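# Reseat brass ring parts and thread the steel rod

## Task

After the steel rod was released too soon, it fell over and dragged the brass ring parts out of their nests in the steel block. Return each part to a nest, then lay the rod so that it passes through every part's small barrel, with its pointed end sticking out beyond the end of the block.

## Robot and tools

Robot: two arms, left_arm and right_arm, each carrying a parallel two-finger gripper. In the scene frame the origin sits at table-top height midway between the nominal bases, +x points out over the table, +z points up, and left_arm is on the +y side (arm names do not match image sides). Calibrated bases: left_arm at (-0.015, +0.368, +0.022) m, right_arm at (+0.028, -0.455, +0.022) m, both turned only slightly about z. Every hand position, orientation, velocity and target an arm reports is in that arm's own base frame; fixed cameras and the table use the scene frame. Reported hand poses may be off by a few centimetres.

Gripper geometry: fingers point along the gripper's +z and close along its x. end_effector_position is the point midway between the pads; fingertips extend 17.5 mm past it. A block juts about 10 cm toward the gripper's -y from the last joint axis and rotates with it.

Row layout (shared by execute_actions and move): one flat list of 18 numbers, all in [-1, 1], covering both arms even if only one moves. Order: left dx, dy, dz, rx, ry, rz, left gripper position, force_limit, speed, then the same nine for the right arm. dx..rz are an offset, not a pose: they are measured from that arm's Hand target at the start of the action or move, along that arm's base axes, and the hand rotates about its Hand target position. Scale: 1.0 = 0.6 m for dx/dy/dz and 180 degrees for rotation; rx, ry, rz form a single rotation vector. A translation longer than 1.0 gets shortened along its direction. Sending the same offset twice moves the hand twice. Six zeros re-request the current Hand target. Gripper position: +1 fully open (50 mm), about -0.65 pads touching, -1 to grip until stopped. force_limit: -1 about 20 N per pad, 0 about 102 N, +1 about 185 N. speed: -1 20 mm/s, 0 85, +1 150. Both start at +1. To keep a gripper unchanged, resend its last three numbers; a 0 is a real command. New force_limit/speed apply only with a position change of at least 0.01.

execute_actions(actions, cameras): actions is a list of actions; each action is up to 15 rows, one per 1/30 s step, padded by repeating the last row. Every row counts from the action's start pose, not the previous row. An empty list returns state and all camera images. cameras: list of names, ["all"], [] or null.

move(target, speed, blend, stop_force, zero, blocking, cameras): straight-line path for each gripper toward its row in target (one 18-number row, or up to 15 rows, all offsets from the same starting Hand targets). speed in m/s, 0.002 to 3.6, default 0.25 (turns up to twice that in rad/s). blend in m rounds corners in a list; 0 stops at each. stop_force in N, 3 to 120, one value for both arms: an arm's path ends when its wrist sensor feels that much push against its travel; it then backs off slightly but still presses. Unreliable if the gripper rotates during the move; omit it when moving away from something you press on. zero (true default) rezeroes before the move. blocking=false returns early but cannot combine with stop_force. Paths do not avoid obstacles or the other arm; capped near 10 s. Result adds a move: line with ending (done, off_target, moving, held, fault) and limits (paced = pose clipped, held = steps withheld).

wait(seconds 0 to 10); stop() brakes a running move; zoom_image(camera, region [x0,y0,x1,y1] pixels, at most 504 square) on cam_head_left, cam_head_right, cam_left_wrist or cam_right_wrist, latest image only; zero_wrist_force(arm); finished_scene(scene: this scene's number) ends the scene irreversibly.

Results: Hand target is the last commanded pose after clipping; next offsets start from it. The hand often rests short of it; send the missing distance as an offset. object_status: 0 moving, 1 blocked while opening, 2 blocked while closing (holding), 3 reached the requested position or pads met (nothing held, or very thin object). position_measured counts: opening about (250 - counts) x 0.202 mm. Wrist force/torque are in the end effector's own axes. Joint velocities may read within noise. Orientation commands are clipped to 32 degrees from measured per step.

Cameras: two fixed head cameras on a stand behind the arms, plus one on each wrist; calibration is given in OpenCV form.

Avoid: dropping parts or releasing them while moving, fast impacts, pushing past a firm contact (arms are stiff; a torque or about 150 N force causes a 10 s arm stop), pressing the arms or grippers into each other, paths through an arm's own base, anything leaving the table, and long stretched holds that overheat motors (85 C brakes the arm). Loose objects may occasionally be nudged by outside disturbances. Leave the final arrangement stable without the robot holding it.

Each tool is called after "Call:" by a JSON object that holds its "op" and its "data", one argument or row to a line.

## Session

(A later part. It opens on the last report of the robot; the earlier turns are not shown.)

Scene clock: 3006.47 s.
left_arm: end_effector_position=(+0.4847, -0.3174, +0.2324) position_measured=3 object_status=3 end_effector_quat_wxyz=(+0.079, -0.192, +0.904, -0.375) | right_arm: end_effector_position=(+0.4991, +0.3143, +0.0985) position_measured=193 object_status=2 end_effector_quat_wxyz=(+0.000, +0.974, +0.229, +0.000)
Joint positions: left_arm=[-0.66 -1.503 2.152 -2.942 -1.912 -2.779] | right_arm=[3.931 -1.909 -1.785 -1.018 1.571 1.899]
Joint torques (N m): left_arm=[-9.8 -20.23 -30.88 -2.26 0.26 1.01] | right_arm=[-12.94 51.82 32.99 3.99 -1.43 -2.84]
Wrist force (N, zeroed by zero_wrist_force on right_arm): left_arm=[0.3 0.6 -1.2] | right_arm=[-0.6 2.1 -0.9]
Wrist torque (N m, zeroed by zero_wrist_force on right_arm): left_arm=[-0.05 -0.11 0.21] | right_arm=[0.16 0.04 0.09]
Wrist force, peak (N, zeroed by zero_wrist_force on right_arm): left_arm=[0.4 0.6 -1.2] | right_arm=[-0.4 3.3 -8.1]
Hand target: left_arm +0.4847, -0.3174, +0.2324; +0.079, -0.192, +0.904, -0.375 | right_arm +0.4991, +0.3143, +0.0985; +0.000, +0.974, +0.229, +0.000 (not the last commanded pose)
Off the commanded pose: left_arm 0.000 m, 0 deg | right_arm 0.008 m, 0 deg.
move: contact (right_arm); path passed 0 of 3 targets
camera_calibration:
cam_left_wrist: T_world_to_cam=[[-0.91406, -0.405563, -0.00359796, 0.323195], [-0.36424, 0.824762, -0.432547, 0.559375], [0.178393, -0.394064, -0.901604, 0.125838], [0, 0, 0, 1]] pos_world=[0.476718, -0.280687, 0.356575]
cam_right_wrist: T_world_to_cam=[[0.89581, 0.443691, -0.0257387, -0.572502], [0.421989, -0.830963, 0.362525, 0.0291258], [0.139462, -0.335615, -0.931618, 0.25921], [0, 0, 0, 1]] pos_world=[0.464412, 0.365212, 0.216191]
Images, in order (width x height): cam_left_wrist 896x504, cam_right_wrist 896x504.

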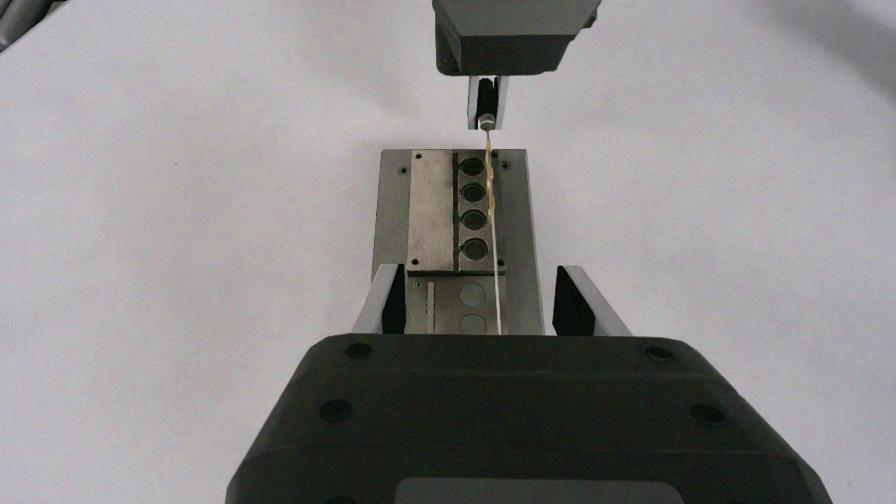

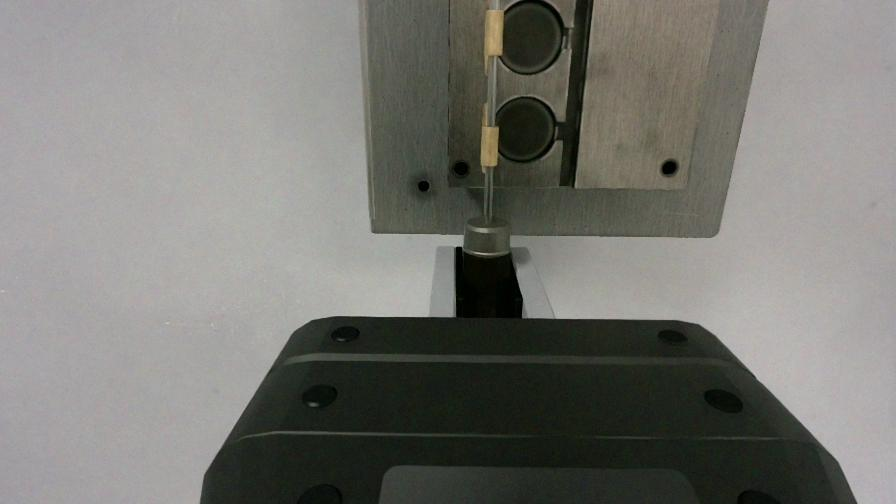

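Call:
{"op": "move", "data": {
  "target": [
    [0, 0, 0, 0, 0, 0, 1, -1, -0.5, 0.00128, 0.0012, 0.00033, 0, 0, 0, -1, -0.6, -1],
    [0, 0, 0, 0, 0, 0, 1, -1, -0.5, 0.00322, 0.00215, -0.0005, 0, 0, 0, -1, -0.6, -1],
    [0, 0, 0, 0, 0, 0, 1, -1, -0.5, 0.00785, 0.00447, -0.00167, 0, 0, 0, -1, -0.6, -1],
    [0, 0, 0, 0, 0, 0, 1, -1, -0.5, 0.01202, 0.00653, -0.00333, 0, 0, 0, -1, -0.6, -1]
  ],
  "speed": 0.01,
  "blend": 0.0003,
  "stop_force": 6,
  "cameras": ["cam_left_wrist", "cam_right_wrist"]
}}

Call:
{"op": "zoom_image", "data": {
  "camera": "cam_left_wrist",
  "region": [370, 50, 570, 330]
}}

Call:
{"op": "zoom_image", "data": {
  "camera": "cam_right_wrist",
  "region": [400, 0, 640, 240]
}}

Scene clock: 3073.97 s.
left_arm: end_effector_position=(+0.4847, -0.3174, +0.2324) position_measured=3 object_status=3 end_effector_quat_wxyz=(+0.079, -0.192, +0.904, -0.375) | right_arm: end_effector_position=(+0.5064, +0.3182, +0.0965) position_measured=193 object_status=2 end_effector_quat_wxyz=(+0.000, +0.974, +0.229, +0.000)
Joint positions: left_arm=[-0.66 -1.503 2.152 -2.942 -1.912 -2.779] | right_arm=[3.927 -1.929 -1.763 -1.021 1.571 1.895]
Joint torques (N m): left_arm=[-8.95 -21.5 -30.51 -2.37 0.14 0.98] | right_arm=[0.34 50.56 12.03 2.68 0.71 0.57]
Wrist force (N, zeroed by zero_wrist_force on right_arm): left_arm=[0.3 0.7 -1.0] | right_arm=[0.3 2.7 -3.6]
Wrist torque (N m, zeroed by zero_wrist_force on right_arm): left_arm=[-0.03 -0.11 0.21] | right_arm=[0.38 0.05 0.25]
Wrist force, peak (N, zeroed by zero_wrist_force on right_arm): left_arm=[0.5 0.8 -1.2] | right_arm=[1.1 3.2 -7.1]
Hand target: left_arm +0.4847, -0.3174, +0.2324; +0.079, -0.192, +0.904, -0.375 | right_arm +0.5064, +0.3182, +0.0966; +0.000, +0.974, +0.229, +0.000
Off the commanded pose: left_arm 0.000 m, 0 deg | right_arm 0.000 m, 0 deg.
move: done
camera_calibration:
cam_left_wrist: T_world_to_cam=[[-0.91406, -0.405563, -0.00359796, 0.323195], [-0.36424, 0.824762, -0.432547, 0.559375], [0.178393, -0.394064, -0.901604, 0.125838], [0, 0, 0, 1]] pos_world=[0.476718, -0.280687, 0.356575]
cam_right_wrist: T_world_to_cam=[[0.89581, 0.443691, -0.0257387, -0.580734], [0.421989, -0.830963, 0.362525, 0.0300533], [0.139462, -0.335615, -0.931618, 0.257652], [0, 0, 0, 1]] pos_world=[0.471612, 0.369112, 0.214191]
Images, in order (width x height): cam_left_wrist 896x504, cam_right_wrist 896x504.

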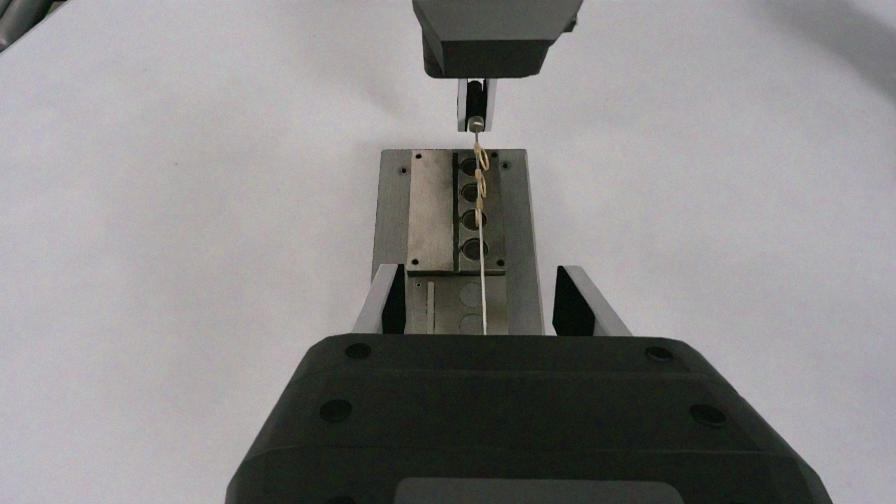

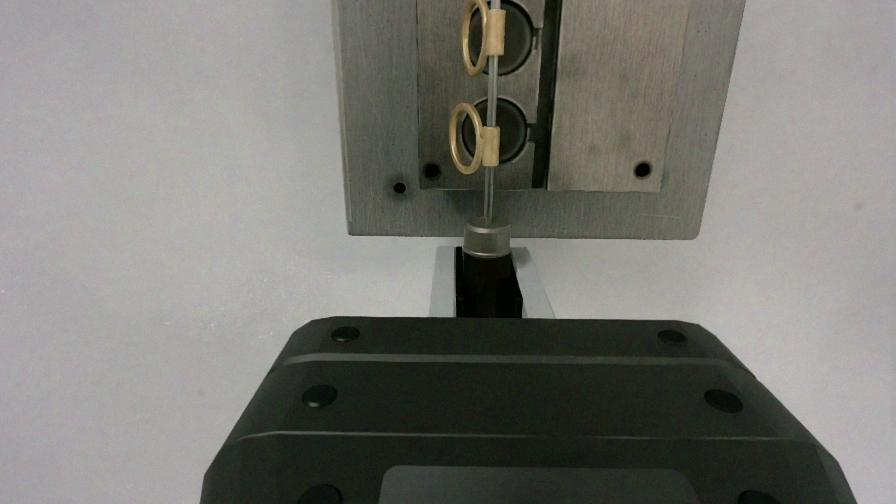

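Scaled by 1.800 from the camera's 896x504 image, which has a finer 1280x720 frame.

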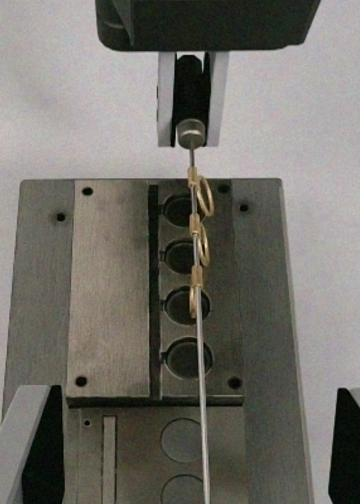

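Scaled by 2.100 from the camera's 896x504 image, which has a finer 1280x720 frame.

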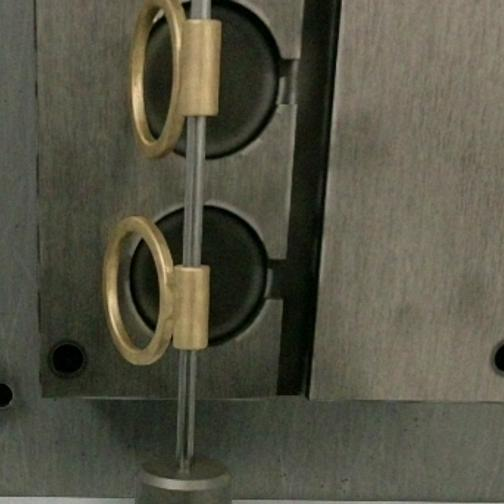

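Call:
{"op": "zoom_image", "data": {
  "camera": "cam_left_wrist",
  "region": [430, 110, 530, 250]
}}

Call:
{"op": "zoom_image", "data": {
  "camera": "cam_right_wrist",
  "region": [430, 0, 570, 110]
}}

Scaled by 3.600 from the camera's 896x504 image, which has a finer 1280x720 frame.

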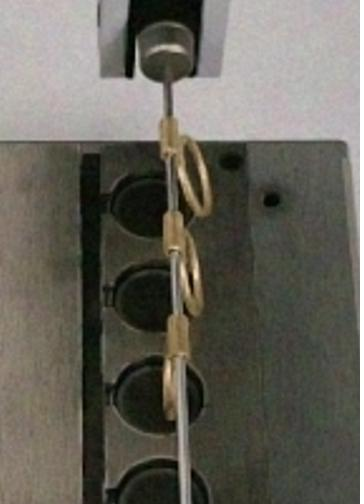

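Scaled by 3.600 from the camera's 896x504 image, which has a finer 1280x720 frame.

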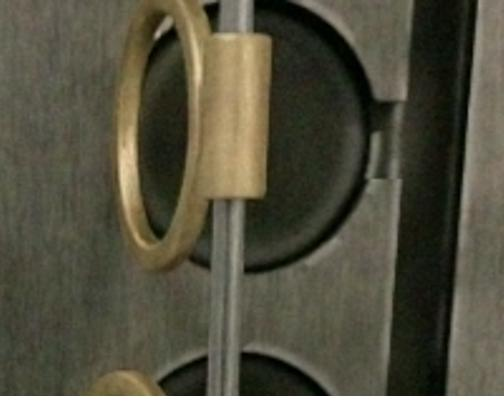

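Call:
{"op": "move", "data": {
  "target": [
    [0, 0, 0, 0, 0, 0, 1, -1, -0.5, 0, 0, 0.01667, 0, 0, 0, -1, -0.6, -1],
    [0, 0, 0, 0, 0, 0, 1, -1, -0.5, -0.04479, -0.02228, 0.01667, 0, 0, -0.0019, -1, -0.6, -1],
    [0, 0, 0, 0, 0, 0, 1, -1, -0.5, -0.04479, -0.02228, -0.01333, 0, 0, -0.0019, -1, -0.6, -1]
  ],
  "speed": 0.04,
  "blend": 0.003,
  "cameras": ["cam_left_wrist", "cam_right_wrist"]
}}

Call:
{"op": "zoom_image", "data": {
  "camera": "cam_left_wrist",
  "region": [430, 100, 570, 300]
}}

Call:
{"op": "zoom_image", "data": {
  "camera": "cam_right_wrist",
  "region": [400, 0, 640, 240]
}}

Scene clock: 3195.73 s.
left_arm: end_effector_position=(+0.4847, -0.3174, +0.2324) position_measured=3 object_status=3 end_effector_quat_wxyz=(+0.079, -0.192, +0.904, -0.375) | right_arm: end_effector_position=(+0.4794, +0.3048, +0.0883) position_measured=193 object_status=2 end_effector_quat_wxyz=(+0.000, +0.974, +0.226, +0.000) end_effector_velocity=(+0.000, +0.000, +0.002) end_effector_angular_velocity=(+0.000, +0.000, +0.000)
Joint positions: left_arm=[-0.66 -1.503 2.152 -2.942 -1.912 -2.779] | right_arm=[3.945 -1.877 -1.861 -0.975 1.571 1.918]
Joint velocities: left_arm=[within noise] | right_arm=[0 0.002 0.003 -0.005 0 0]
Joint torques (N m): left_arm=[-6.72 -22.89 -27.16 -2.31 -0.44 0.93] | right_arm=[-11.9 48.98 31.02 1.67 -0.58 -3.02]
Wrist force (N, zeroed by zero_wrist_force on right_arm): left_arm=[0.2 0.5 -1.1] | right_arm=[-0.8 2.1 -0.7]
Wrist torque (N m, zeroed by zero_wrist_force on right_arm): left_arm=[-0.06 -0.10 0.21] | right_arm=[0.16 0.06 -0.02]
Wrist force, peak (N, zeroed by zero_wrist_force on right_arm): left_arm=[0.4 0.8 -1.2] | right_arm=[0.2 2.7 -3.9]
Hand target: left_arm +0.4847, -0.3174, +0.2324; +0.079, -0.192, +0.904, -0.375 | right_arm +0.4795, +0.3048, +0.0886; +0.000, +0.974, +0.226, +0.000
Off the commanded pose: left_arm 0.000 m, 0 deg | right_arm 0.000 m, 0 deg.
move: done
camera_calibration:
cam_left_wrist: T_world_to_cam=[[-0.91406, -0.405563, -0.00359796, 0.323195], [-0.36424, 0.824762, -0.432547, 0.559375], [0.178393, -0.394064, -0.901604, 0.125838], [0, 0, 0, 1]] pos_world=[0.476718, -0.280687, 0.356575]
cam_right_wrist: T_world_to_cam=[[0.8984, 0.4384, -0.0261225, -0.550411], [0.417197, -0.833343, 0.36261, 0.0363715], [0.137199, -0.336667, -0.931575, 0.250712], [0, 0, 0, 1]] pos_world=[0.444917, 0.356017, 0.205991]
Images, in order (width x height): cam_left_wrist 896x504, cam_right_wrist 896x504.

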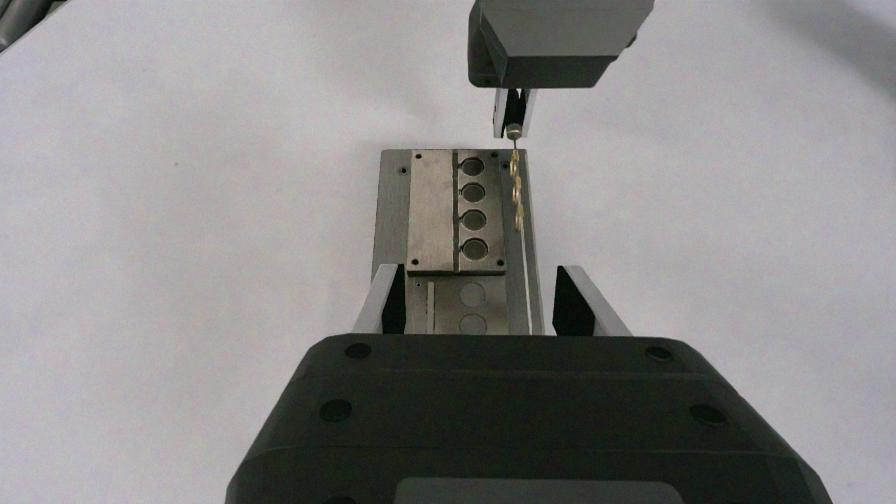

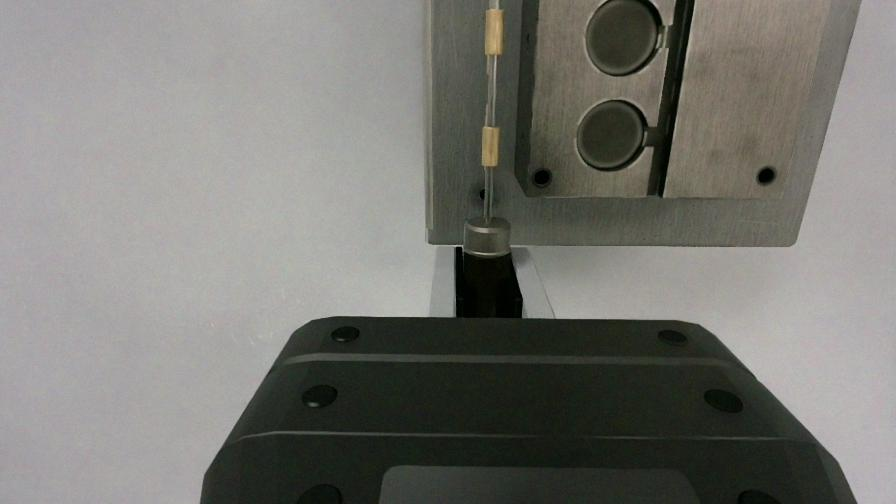

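Scaled by 2.520 from the camera's 896x504 image, which has a finer 1280x720 frame.

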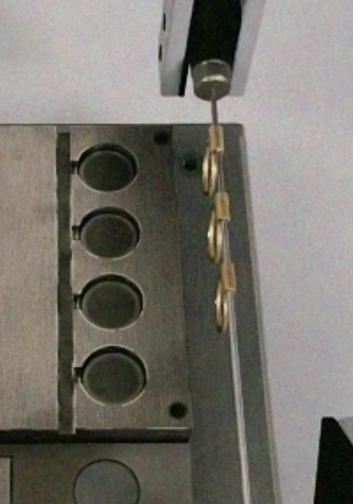

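Scaled by 2.100 from the camera's 896x504 image, which has a finer 1280x720 frame.

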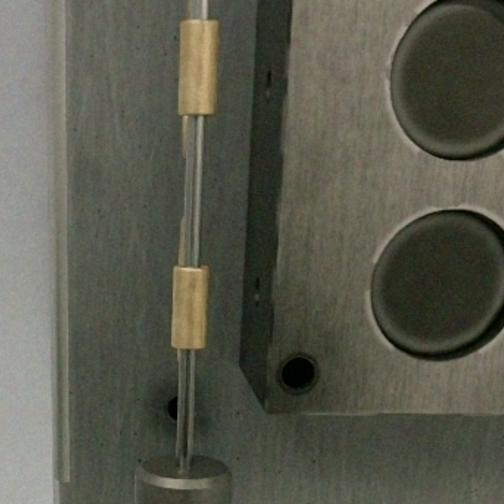

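Call:
{"op": "move", "data": {
  "target": [
    [0, 0, 0, 0, 0, 0, 1, -1, -0.5, 0.04628, 0.02302, 0, 0, 0, 0, -1, -0.6, -1]
  ],
  "speed": 0.02,
  "stop_force": 8,
  "cameras": ["cam_left_wrist", "cam_right_wrist"]
}}

Call:
{"op": "zoom_image", "data": {
  "camera": "cam_left_wrist",
  "region": [430, 100, 570, 300]
}}

Call:
{"op": "zoom_image", "data": {
  "camera": "cam_right_wrist",
  "region": [400, 0, 640, 240]
}}

Scene clock: 3214.40 s.
left_arm: end_effector_position=(+0.4847, -0.3174, +0.2324) position_measured=3 object_status=3 end_effector_quat_wxyz=(+0.079, -0.192, +0.904, -0.375) | right_arm: end_effector_position=(+0.5073, +0.3186, +0.0886) position_measured=193 object_status=2 end_effector_quat_wxyz=(+0.000, +0.974, +0.226, +0.000)
Joint positions: left_arm=[-0.66 -1.503 2.152 -2.942 -1.912 -2.779] | right_arm=[3.927 -1.941 -1.769 -1.003 1.571 1.901]
Joint torques (N m): left_arm=[-5.22 -23.33 -24.95 -2.3 -0.74 1.05] | right_arm=[12.4 52.6 14.46 3.83 -1.07 2.67]
Wrist force (N, zeroed by zero_wrist_force on right_arm): left_arm=[0.3 0.7 -0.9] | right_arm=[-0.8 2.2 -0.8]
Wrist torque (N m, zeroed by zero_wrist_force on right_arm): left_arm=[-0.03 -0.11 0.21] | right_arm=[0.17 0.08 0.19]
Wrist force, peak (N, zeroed by zero_wrist_force on right_arm): left_arm=[0.5 0.8 -1.1] | right_arm=[-0.8 2.3 -0.9]
Hand target: left_arm +0.4847, -0.3174, +0.2324; +0.079, -0.192, +0.904, -0.375 | right_arm +0.5072, +0.3187, +0.0886; +0.000, +0.974, +0.226, +0.000
Off the commanded pose: left_arm 0.000 m, 0 deg | right_arm 0.000 m, 0 deg.
move: done
camera_calibration:
cam_left_wrist: T_world_to_cam=[[-0.91406, -0.405563, -0.00359796, 0.323195], [-0.36424, 0.824762, -0.432547, 0.559375], [0.178393, -0.394064, -0.901604, 0.125838], [0, 0, 0, 1]] pos_world=[0.476718, -0.280687, 0.356575]
cam_right_wrist: T_world_to_cam=[[0.898469, 0.438282, -0.0257369, -0.581589], [0.416981, -0.833517, 0.362459, 0.0363568], [0.137407, -0.33639, -0.931644, 0.25153], [0, 0, 0, 1]] pos_world=[0.472817, 0.369816, 0.206191]
Images, in order (width x height): cam_left_wrist 896x504, cam_right_wrist 896x504.

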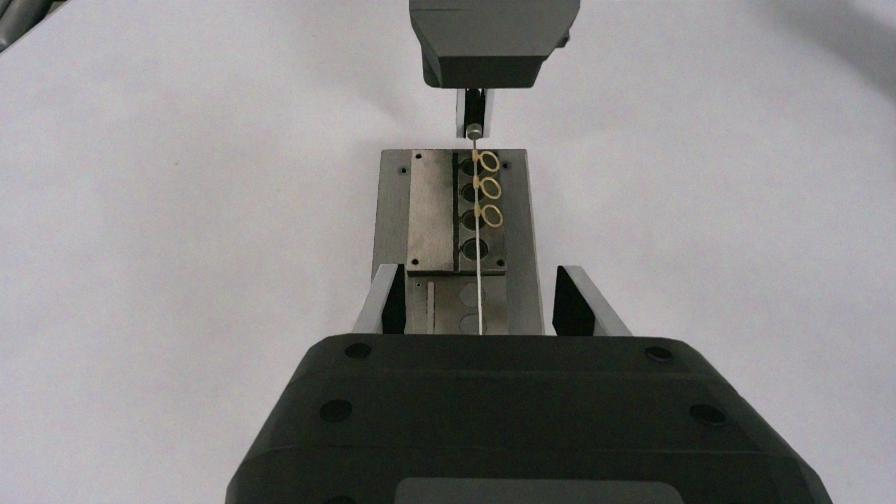

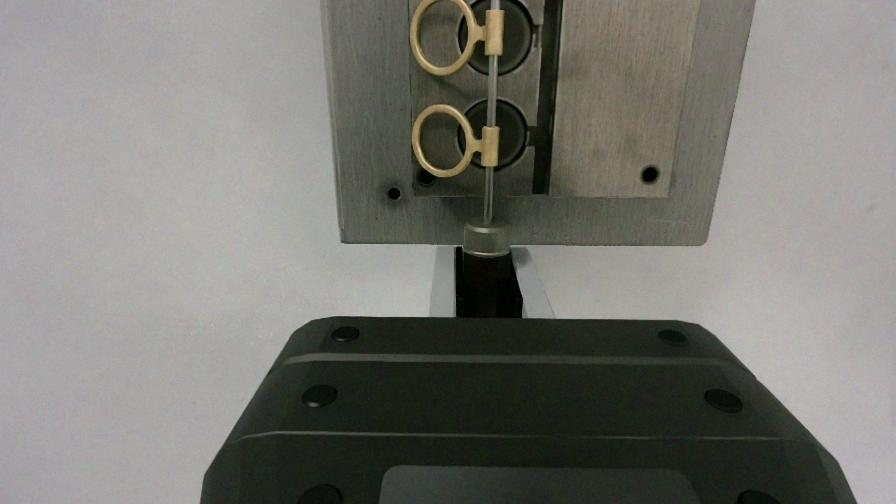

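Scaled by 2.520 from the camera's 896x504 image, which has a finer 1280x720 frame.

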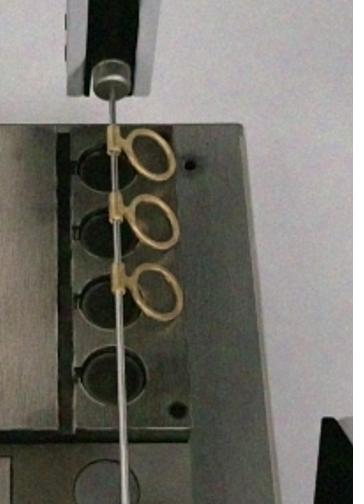

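Scaled by 2.100 from the camera's 896x504 image, which has a finer 1280x720 frame.

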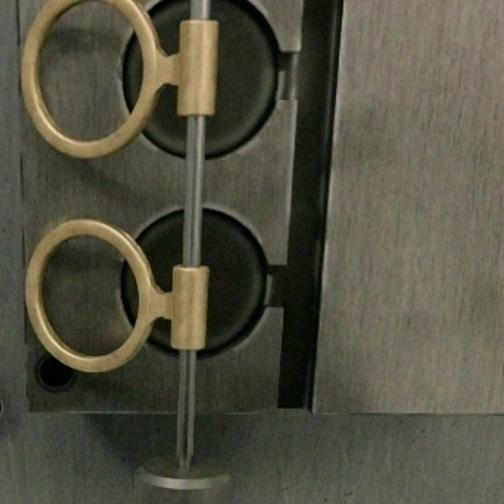

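Call:
{"op": "move", "data": {
  "target": [
    [0, 0, 0, 0, 0, 0, 1, -1, -0.5, 0.01314, 0.00728, -0.01167, 0, 0, 0, -1, -0.6, -1]
  ],
  "speed": 0.015,
  "stop_force": 6,
  "cameras": ["cam_left_wrist", "cam_right_wrist"]
}}

Call:
{"op": "zoom_image", "data": {
  "camera": "cam_left_wrist",
  "region": [430, 100, 570, 300]
}}

Call:
{"op": "zoom_image", "data": {
  "camera": "cam_right_wrist",
  "region": [400, 0, 640, 240]
}}

Scene clock: 3279.50 s.
left_arm: end_effector_position=(+0.4847, -0.3174, +0.2324) position_measured=3 object_status=3 end_effector_quat_wxyz=(+0.079, -0.192, +0.904, -0.375) | right_arm: end_effector_position=(+0.5151, +0.3230, +0.0816) position_measured=193 object_status=2 end_effector_quat_wxyz=(+0.000, +0.974, +0.226, +0.000)
Joint positions: left_arm=[-0.66 -1.503 2.152 -2.942 -1.912 -2.779] | right_arm=[3.922 -1.969 -1.749 -0.995 1.571 1.896]
Joint torques (N m): left_arm=[-4.9 -24.01 -23.97 -2.23 -0.87 0.93] | right_arm=[0.44 54.03 13.7 1.91 1.26 0.65]
Wrist force (N, zeroed by zero_wrist_force on right_arm): left_arm=[0.5 0.4 -1.0] | right_arm=[-0.7 2.2 -0.5]
Wrist torque (N m, zeroed by zero_wrist_force on right_arm): left_arm=[-0.07 -0.15 0.21] | right_arm=[0.15 0.05 0.18]
Wrist force, peak (N, zeroed by zero_wrist_force on right_arm): left_arm=[0.2 0.6 -1.2] | right_arm=[-0.9 2.4 -0.7]
Hand target: left_arm +0.4847, -0.3174, +0.2324; +0.079, -0.192, +0.904, -0.375 | right_arm +0.5151, +0.3230, +0.0816; +0.000, +0.974, +0.226, +0.000
Off the commanded pose: left_arm 0.000 m, 0 deg | right_arm 0.000 m, 0 deg.
move: done
camera_calibration:
cam_left_wrist: T_world_to_cam=[[-0.91406, -0.405563, -0.00359796, 0.323195], [-0.36424, 0.824762, -0.432547, 0.559375], [0.178393, -0.394064, -0.901604, 0.125838], [0, 0, 0, 1]] pos_world=[0.476718, -0.280687, 0.356575]
cam_right_wrist: T_world_to_cam=[[0.898431, 0.438357, -0.0257689, -0.590755], [0.417061, -0.833477, 0.362457, 0.0391308], [0.137408, -0.33639, -0.931644, 0.245369], [0, 0, 0, 1]] pos_world=[0.480717, 0.374116, 0.199191]
Images, in order (width x height): cam_left_wrist 896x504, cam_right_wrist 896x504.

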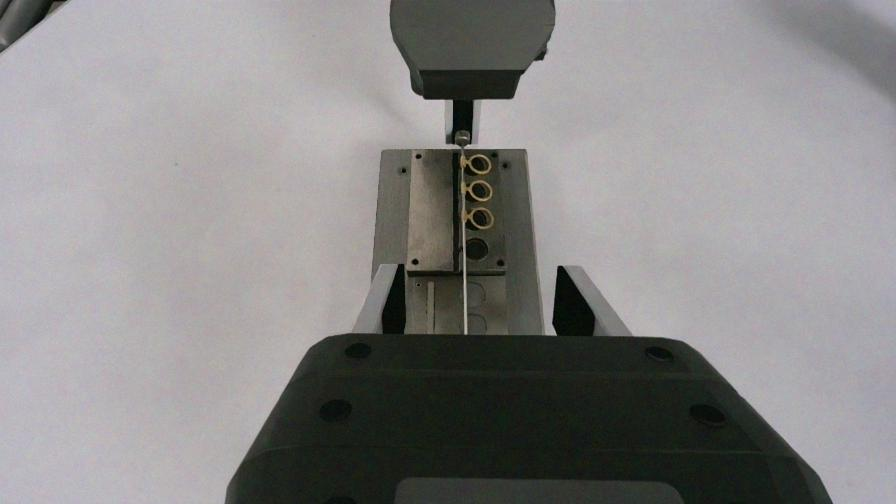

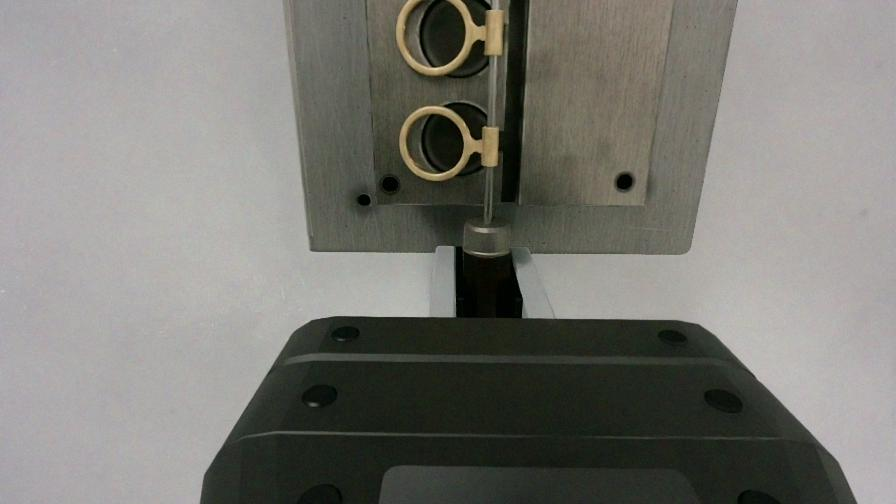

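Scaled by 2.520 from the camera's 896x504 image, which has a finer 1280x720 frame.

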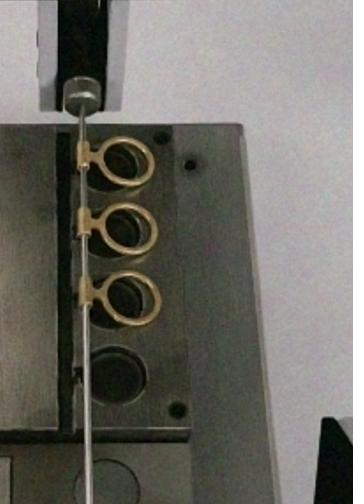

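Scaled by 2.100 from the camera's 896x504 image, which has a finer 1280x720 frame.

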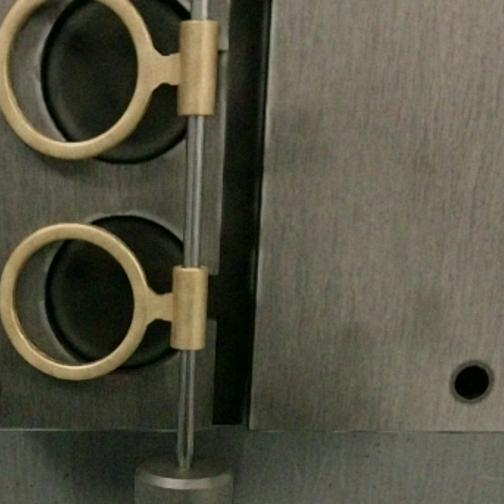

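Call:
{"op": "zoom_image", "data": {
  "camera": "cam_right_wrist",
  "region": [390, 0, 510, 100]
}}

Call:
{"op": "zoom_image", "data": {
  "camera": "cam_right_wrist",
  "region": [390, 90, 510, 190]
}}

Call:
{"op": "zoom_image", "data": {
  "camera": "cam_left_wrist",
  "region": [450, 140, 510, 240]
}}

Scaled by 4.200 from the camera's 896x504 image, which has a finer 1280x720 frame.

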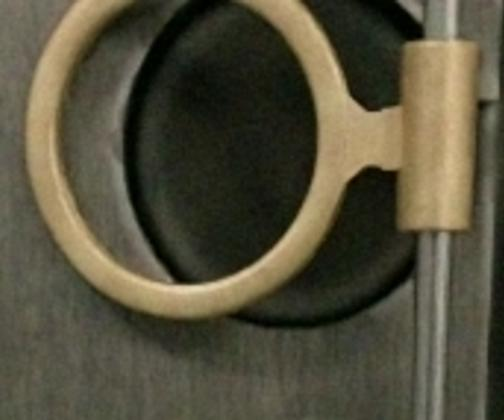

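Scaled by 4.200 from the camera's 896x504 image, which has a finer 1280x720 frame.

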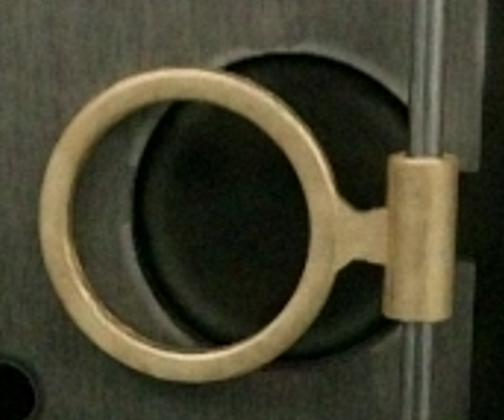

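Scaled by 5.040 from the camera's 896x504 image, which has a finer 1280x720 frame.

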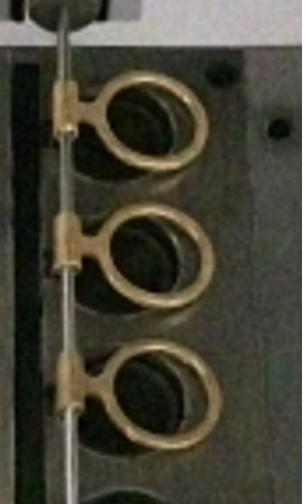

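Call:
{"op": "move", "data": {
  "target": [
    [0, 0, 0, 0, 0, 0, 1, -1, -0.5, 0.00852, 0.00348, -0.00333, 0, 0, 0, -1, -0.6, -1]
  ],
  "speed": 0.01,
  "stop_force": 6,
  "cameras": ["cam_left_wrist", "cam_right_wrist"]
}}

Call:
{"op": "zoom_image", "data": {
  "camera": "cam_left_wrist",
  "region": [440, 130, 520, 260]
}}

Call:
{"op": "zoom_image", "data": {
  "camera": "cam_right_wrist",
  "region": [400, 0, 520, 110]
}}

Call:
{"op": "zoom_image", "data": {
  "camera": "cam_right_wrist",
  "region": [400, 100, 520, 210]
}}

Scene clock: 3441.17 s.
left_arm: end_effector_position=(+0.4847, -0.3174, +0.2324) position_measured=3 object_status=3 end_effector_quat_wxyz=(+0.079, -0.192, +0.904, -0.375) | right_arm: end_effector_position=(+0.5203, +0.3251, +0.0796) position_measured=193 object_status=2 end_effector_quat_wxyz=(+0.000, +0.974, +0.226, +0.000)
Joint positions: left_arm=[-0.66 -1.503 2.152 -2.942 -1.912 -2.779] | right_arm=[3.919 -1.982 -1.734 -0.996 1.571 1.893]
Joint torques (N m): left_arm=[-3.97 -25.41 -23.25 -2.22 -0.9 0.89] | right_arm=[1.38 55.01 14.23 2.34 1.24 1.2]
Wrist force (N, zeroed by zero_wrist_force on right_arm): left_arm=[0.3 0.7 -1.0] | right_arm=[-0.6 2.1 -0.8]
Wrist torque (N m, zeroed by zero_wrist_force on right_arm): left_arm=[-0.03 -0.11 0.21] | right_arm=[0.13 0.05 0.18]
Wrist force, peak (N, zeroed by zero_wrist_force on right_arm): left_arm=[0.5 0.7 -1.1] | right_arm=[-0.7 2.6 -0.7]
Hand target: left_arm +0.4847, -0.3174, +0.2324; +0.079, -0.192, +0.904, -0.375 | right_arm +0.5202, +0.3251, +0.0796; +0.000, +0.974, +0.226, +0.000
Off the commanded pose: left_arm 0.000 m, 0 deg | right_arm 0.000 m, 0 deg.
move: done
camera_calibration:
cam_left_wrist: T_world_to_cam=[[-0.91406, -0.405563, -0.00359796, 0.323195], [-0.36424, 0.824762, -0.432547, 0.559375], [0.178393, -0.394064, -0.901604, 0.125838], [0, 0, 0, 1]] pos_world=[0.476718, -0.280687, 0.356575]
cam_right_wrist: T_world_to_cam=[[0.898431, 0.438357, -0.0257689, -0.596309], [0.417061, -0.833477, 0.362457, 0.039479], [0.137408, -0.33639, -0.931644, 0.243512], [0, 0, 0, 1]] pos_world=[0.485817, 0.376216, 0.197191]
Images, in order (width x height): cam_left_wrist 896x504, cam_right_wrist 896x504.

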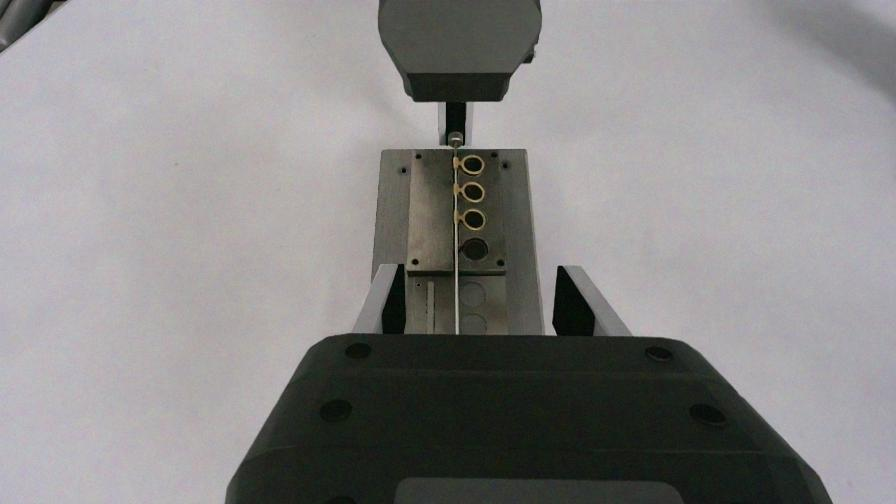

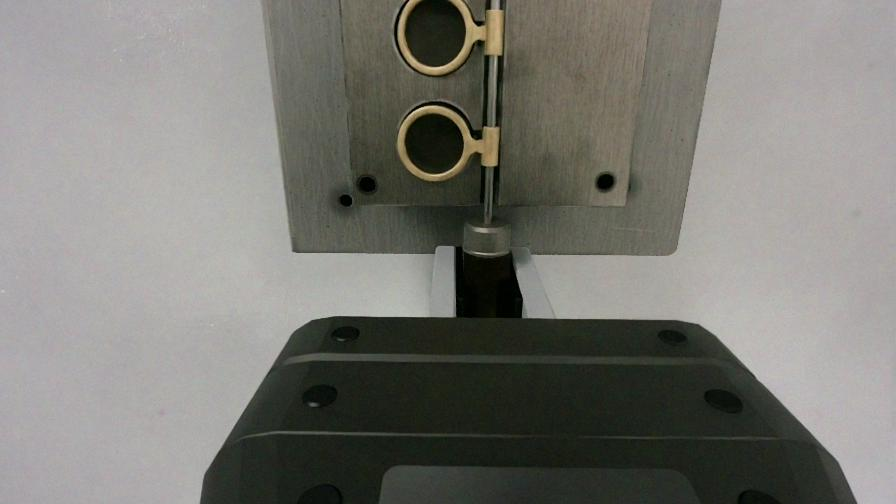

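Scaled by 3.877 from the camera's 896x504 image, which has a finer 1280x720 frame.

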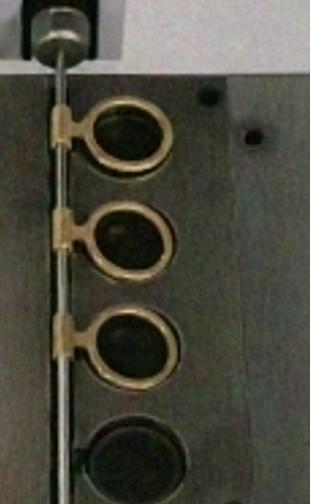

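Scaled by 4.200 from the camera's 896x504 image, which has a finer 1280x720 frame.

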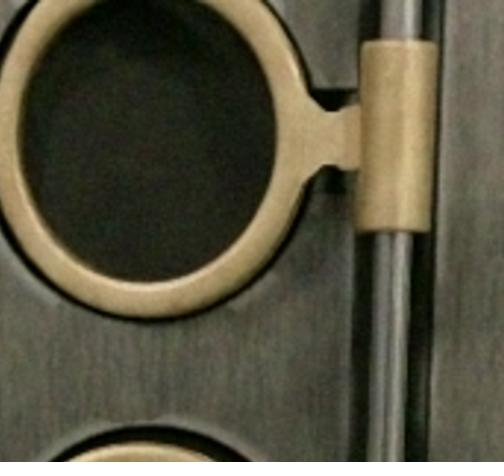

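Scaled by 4.200 from the camera's 896x504 image, which has a finer 1280x720 frame.

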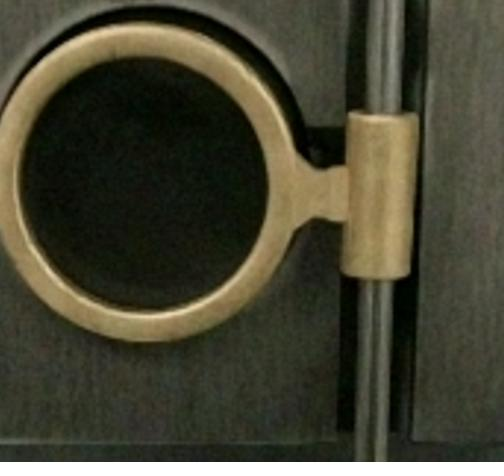

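Call:
{"op": "execute_actions", "data": {
  "actions": [],
  "cameras": ["all"]
}}

Scene clock: 3478.43 s.
left_arm: end_effector_position=(+0.4847, -0.3174, +0.2324) position_measured=3 object_status=3 end_effector_quat_wxyz=(+0.079, -0.192, +0.904, -0.375) | right_arm: end_effector_position=(+0.5202, +0.3251, +0.0796) position_measured=193 object_status=2 end_effector_quat_wxyz=(+0.000, +0.974, +0.226, +0.000)
Joint positions: left_arm=[-0.66 -1.503 2.152 -2.942 -1.912 -2.779] | right_arm=[3.919 -1.982 -1.734 -0.996 1.571 1.893]
Joint velocities: within noise
Joint torques (N m): left_arm=[-3.4 -25.65 -22.56 -2.14 -1.2 0.93] | right_arm=[12.91 54.55 13.94 3.02 1.07 2.63]
Motor temperatures (°C): left_arm=[27 31 30 36 36 35] | right_arm=[30 30 29 32 40 36]
Wrist force (N, zeroed by zero_wrist_force on right_arm): left_arm=[0.3 0.6 -0.9] | right_arm=[-0.8 2.2 -0.7]
Wrist torque (N m, zeroed by zero_wrist_force on right_arm): left_arm=[-0.04 -0.11 0.21] | right_arm=[0.14 0.08 0.17]
Wrist force, peak (N, zeroed by zero_wrist_force on right_arm): left_arm=[0.5 0.8 -1.1] | right_arm=[-0.7 2.3 -0.8]
Hand target: left_arm +0.4847, -0.3174, +0.2324; +0.079, -0.192, +0.904, -0.375 | right_arm +0.5202, +0.3251, +0.0796; +0.000, +0.974, +0.226, +0.000
Tool commands: left_gripper/position=+1.0 left_gripper/force_limit=-1.0 left_gripper/speed=-0.5 right_gripper/position=-1.0 right_gripper/force_limit=-0.6 right_gripper/speed=-1.0
Off the commanded pose: left_arm 0.000 m, 0 deg | right_arm 0.000 m, 0 deg.
camera_calibration:
cam_left_wrist: T_world_to_cam=[[-0.91406, -0.405563, -0.00359796, 0.323195], [-0.36424, 0.824762, -0.432547, 0.559375], [0.178393, -0.394064, -0.901604, 0.125838], [0, 0, 0, 1]] pos_world=[0.476718, -0.280687, 0.356575]
cam_right_wrist: T_world_to_cam=[[0.898431, 0.438357, -0.0257689, -0.596309], [0.417061, -0.833477, 0.362457, 0.039479], [0.137408, -0.33639, -0.931644, 0.243512], [0, 0, 0, 1]] pos_world=[0.485817, 0.376216, 0.197191]

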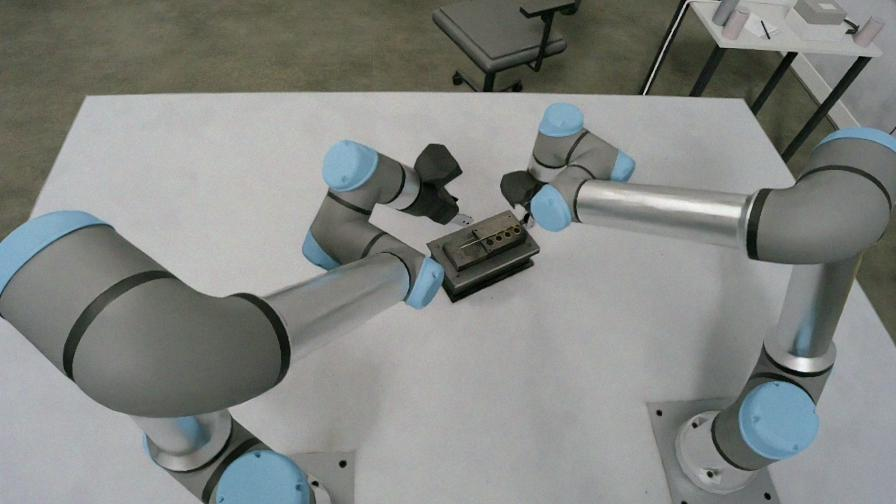

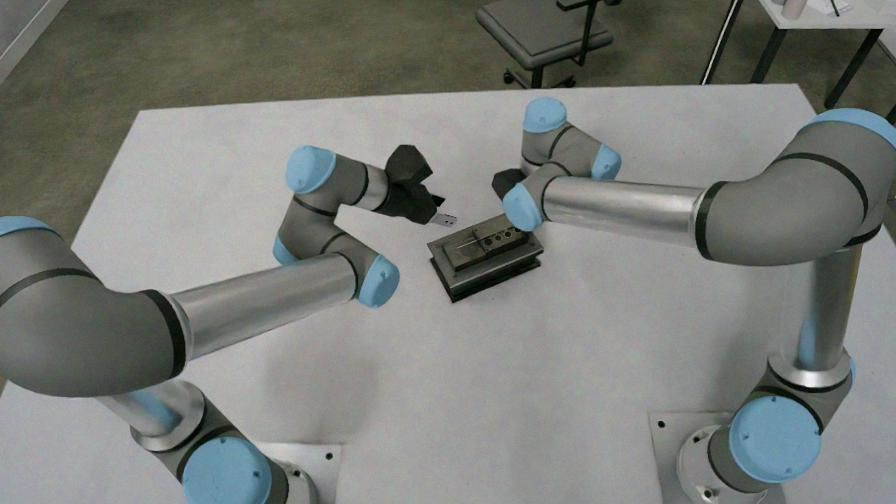

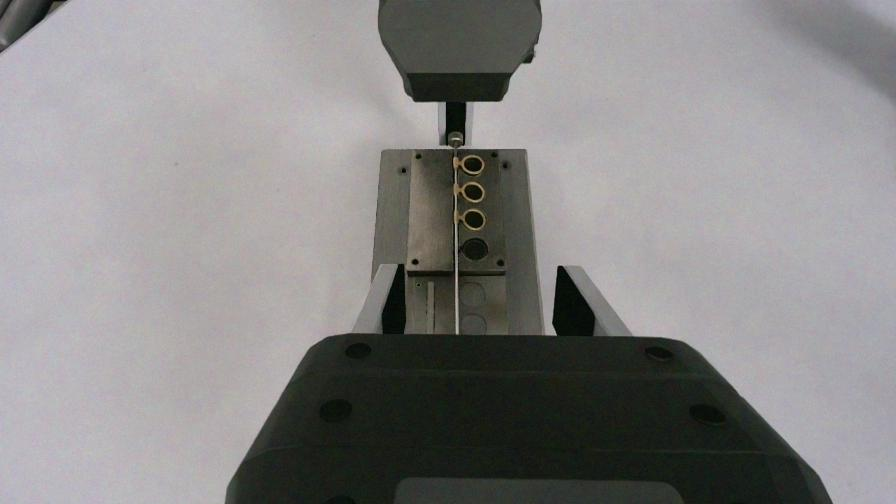

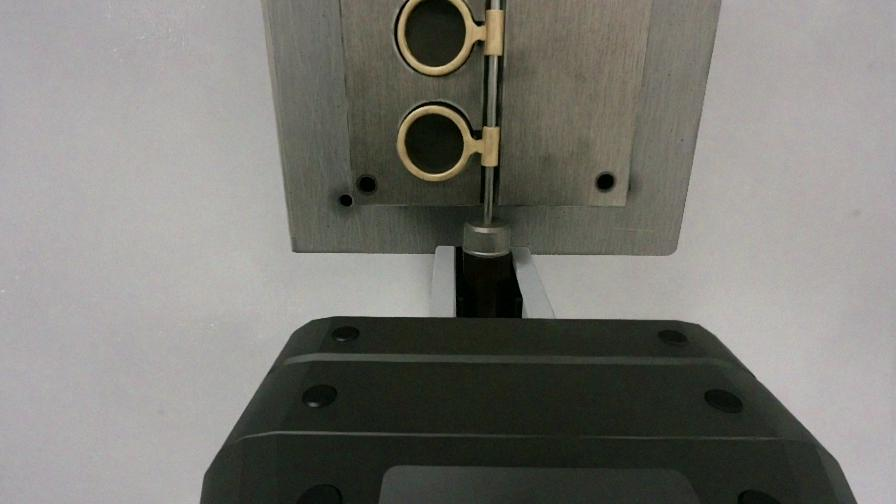

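Call:
{"op": "zoom_image", "data": {
  "camera": "cam_right_wrist",
  "region": [380, 0, 560, 210]
}}

Call:
{"op": "zoom_image", "data": {
  "camera": "cam_left_wrist",
  "region": [435, 140, 515, 270]
}}

Scaled by 2.400 from the camera's 896x504 image, which has a finer 1280x720 frame.

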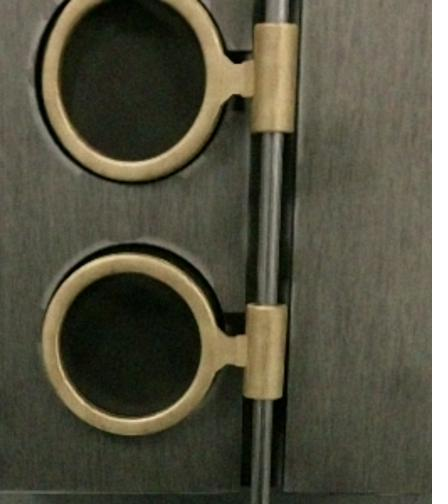

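Scaled by 3.877 from the camera's 896x504 image, which has a finer 1280x720 frame.

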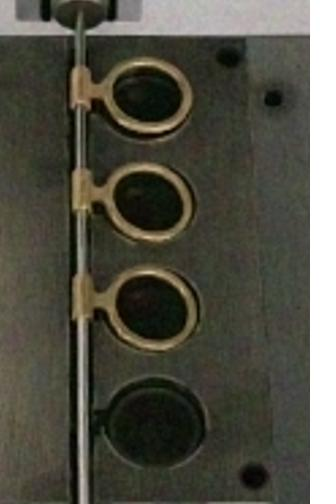

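Call:
{"op": "zoom_image", "data": {
  "camera": "cam_right_wrist",
  "region": [465, 110, 525, 230]
}}

Call:
{"op": "zoom_image", "data": {
  "camera": "cam_right_wrist",
  "region": [465, 0, 525, 120]
}}

Scaled by 4.200 from the camera's 896x504 image, which has a finer 1280x720 frame.

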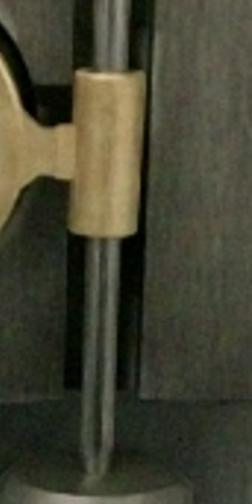

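Scaled by 4.200 from the camera's 896x504 image, which has a finer 1280x720 frame.

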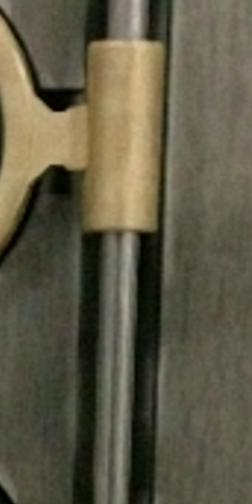

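Call:
{"op": "zoom_image", "data": {
  "camera": "cam_left_wrist",
  "region": [445, 140, 485, 200]
}}

Call:
{"op": "zoom_image", "data": {
  "camera": "cam_left_wrist",
  "region": [445, 200, 485, 280]
}}

Scaled by 8.400 from the camera's 896x504 image, which has a finer 1280x720 frame.

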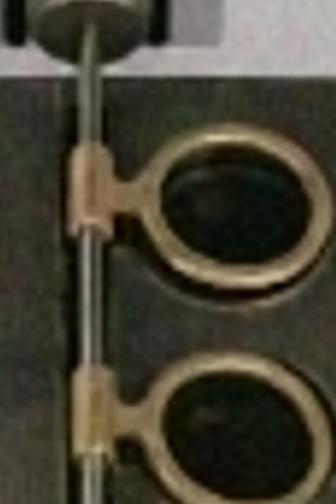

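Scaled by 6.300 from the camera's 896x504 image, which has a finer 1280x720 frame.

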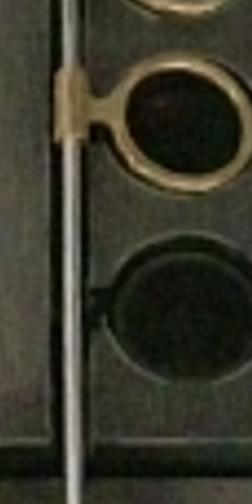

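Call:
{"op": "zoom_image", "data": {
  "camera": "cam_right_wrist",
  "region": [385, 90, 485, 200]
}}

Call:
{"op": "zoom_image", "data": {
  "camera": "cam_right_wrist",
  "region": [385, 0, 485, 110]
}}

Scaled by 4.582 from the camera's 896x504 image, which has a finer 1280x720 frame.

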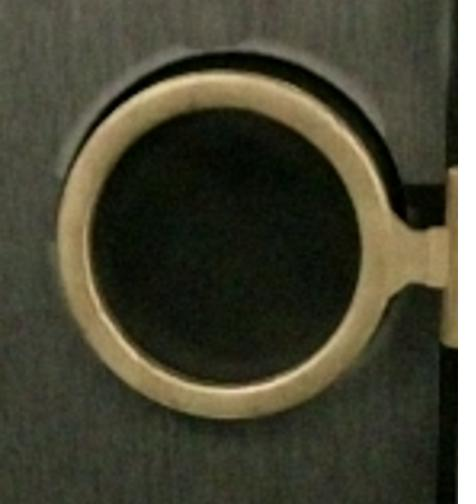

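Scaled by 4.582 from the camera's 896x504 image, which has a finer 1280x720 frame.

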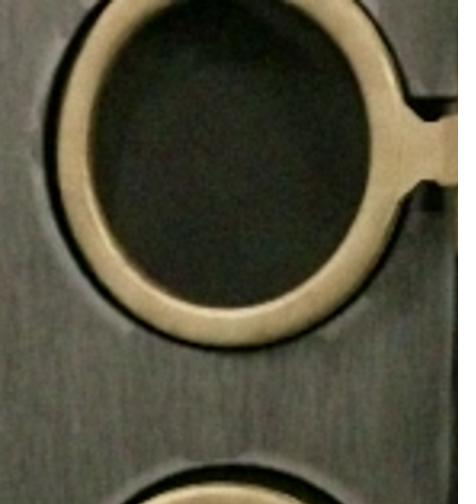

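Call:
{"op": "zoom_image", "data": {
  "camera": "cam_left_wrist",
  "region": [450, 145, 500, 205]
}}

Call:
{"op": "zoom_image", "data": {
  "camera": "cam_left_wrist",
  "region": [450, 200, 500, 270]
}}

Scaled by 8.400 from the camera's 896x504 image, which has a finer 1280x720 frame.

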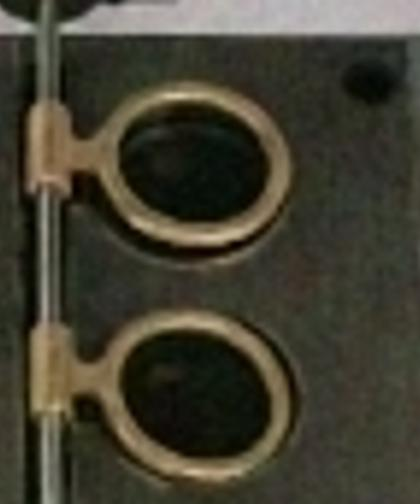

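Scaled by 7.200 from the camera's 896x504 image, which has a finer 1280x720 frame.

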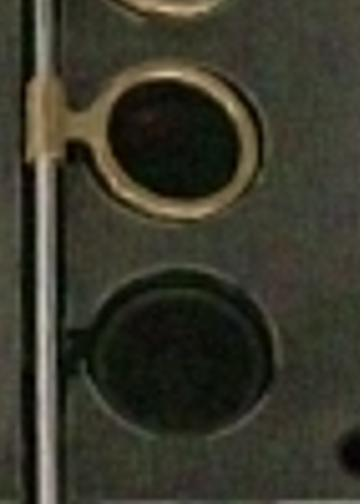

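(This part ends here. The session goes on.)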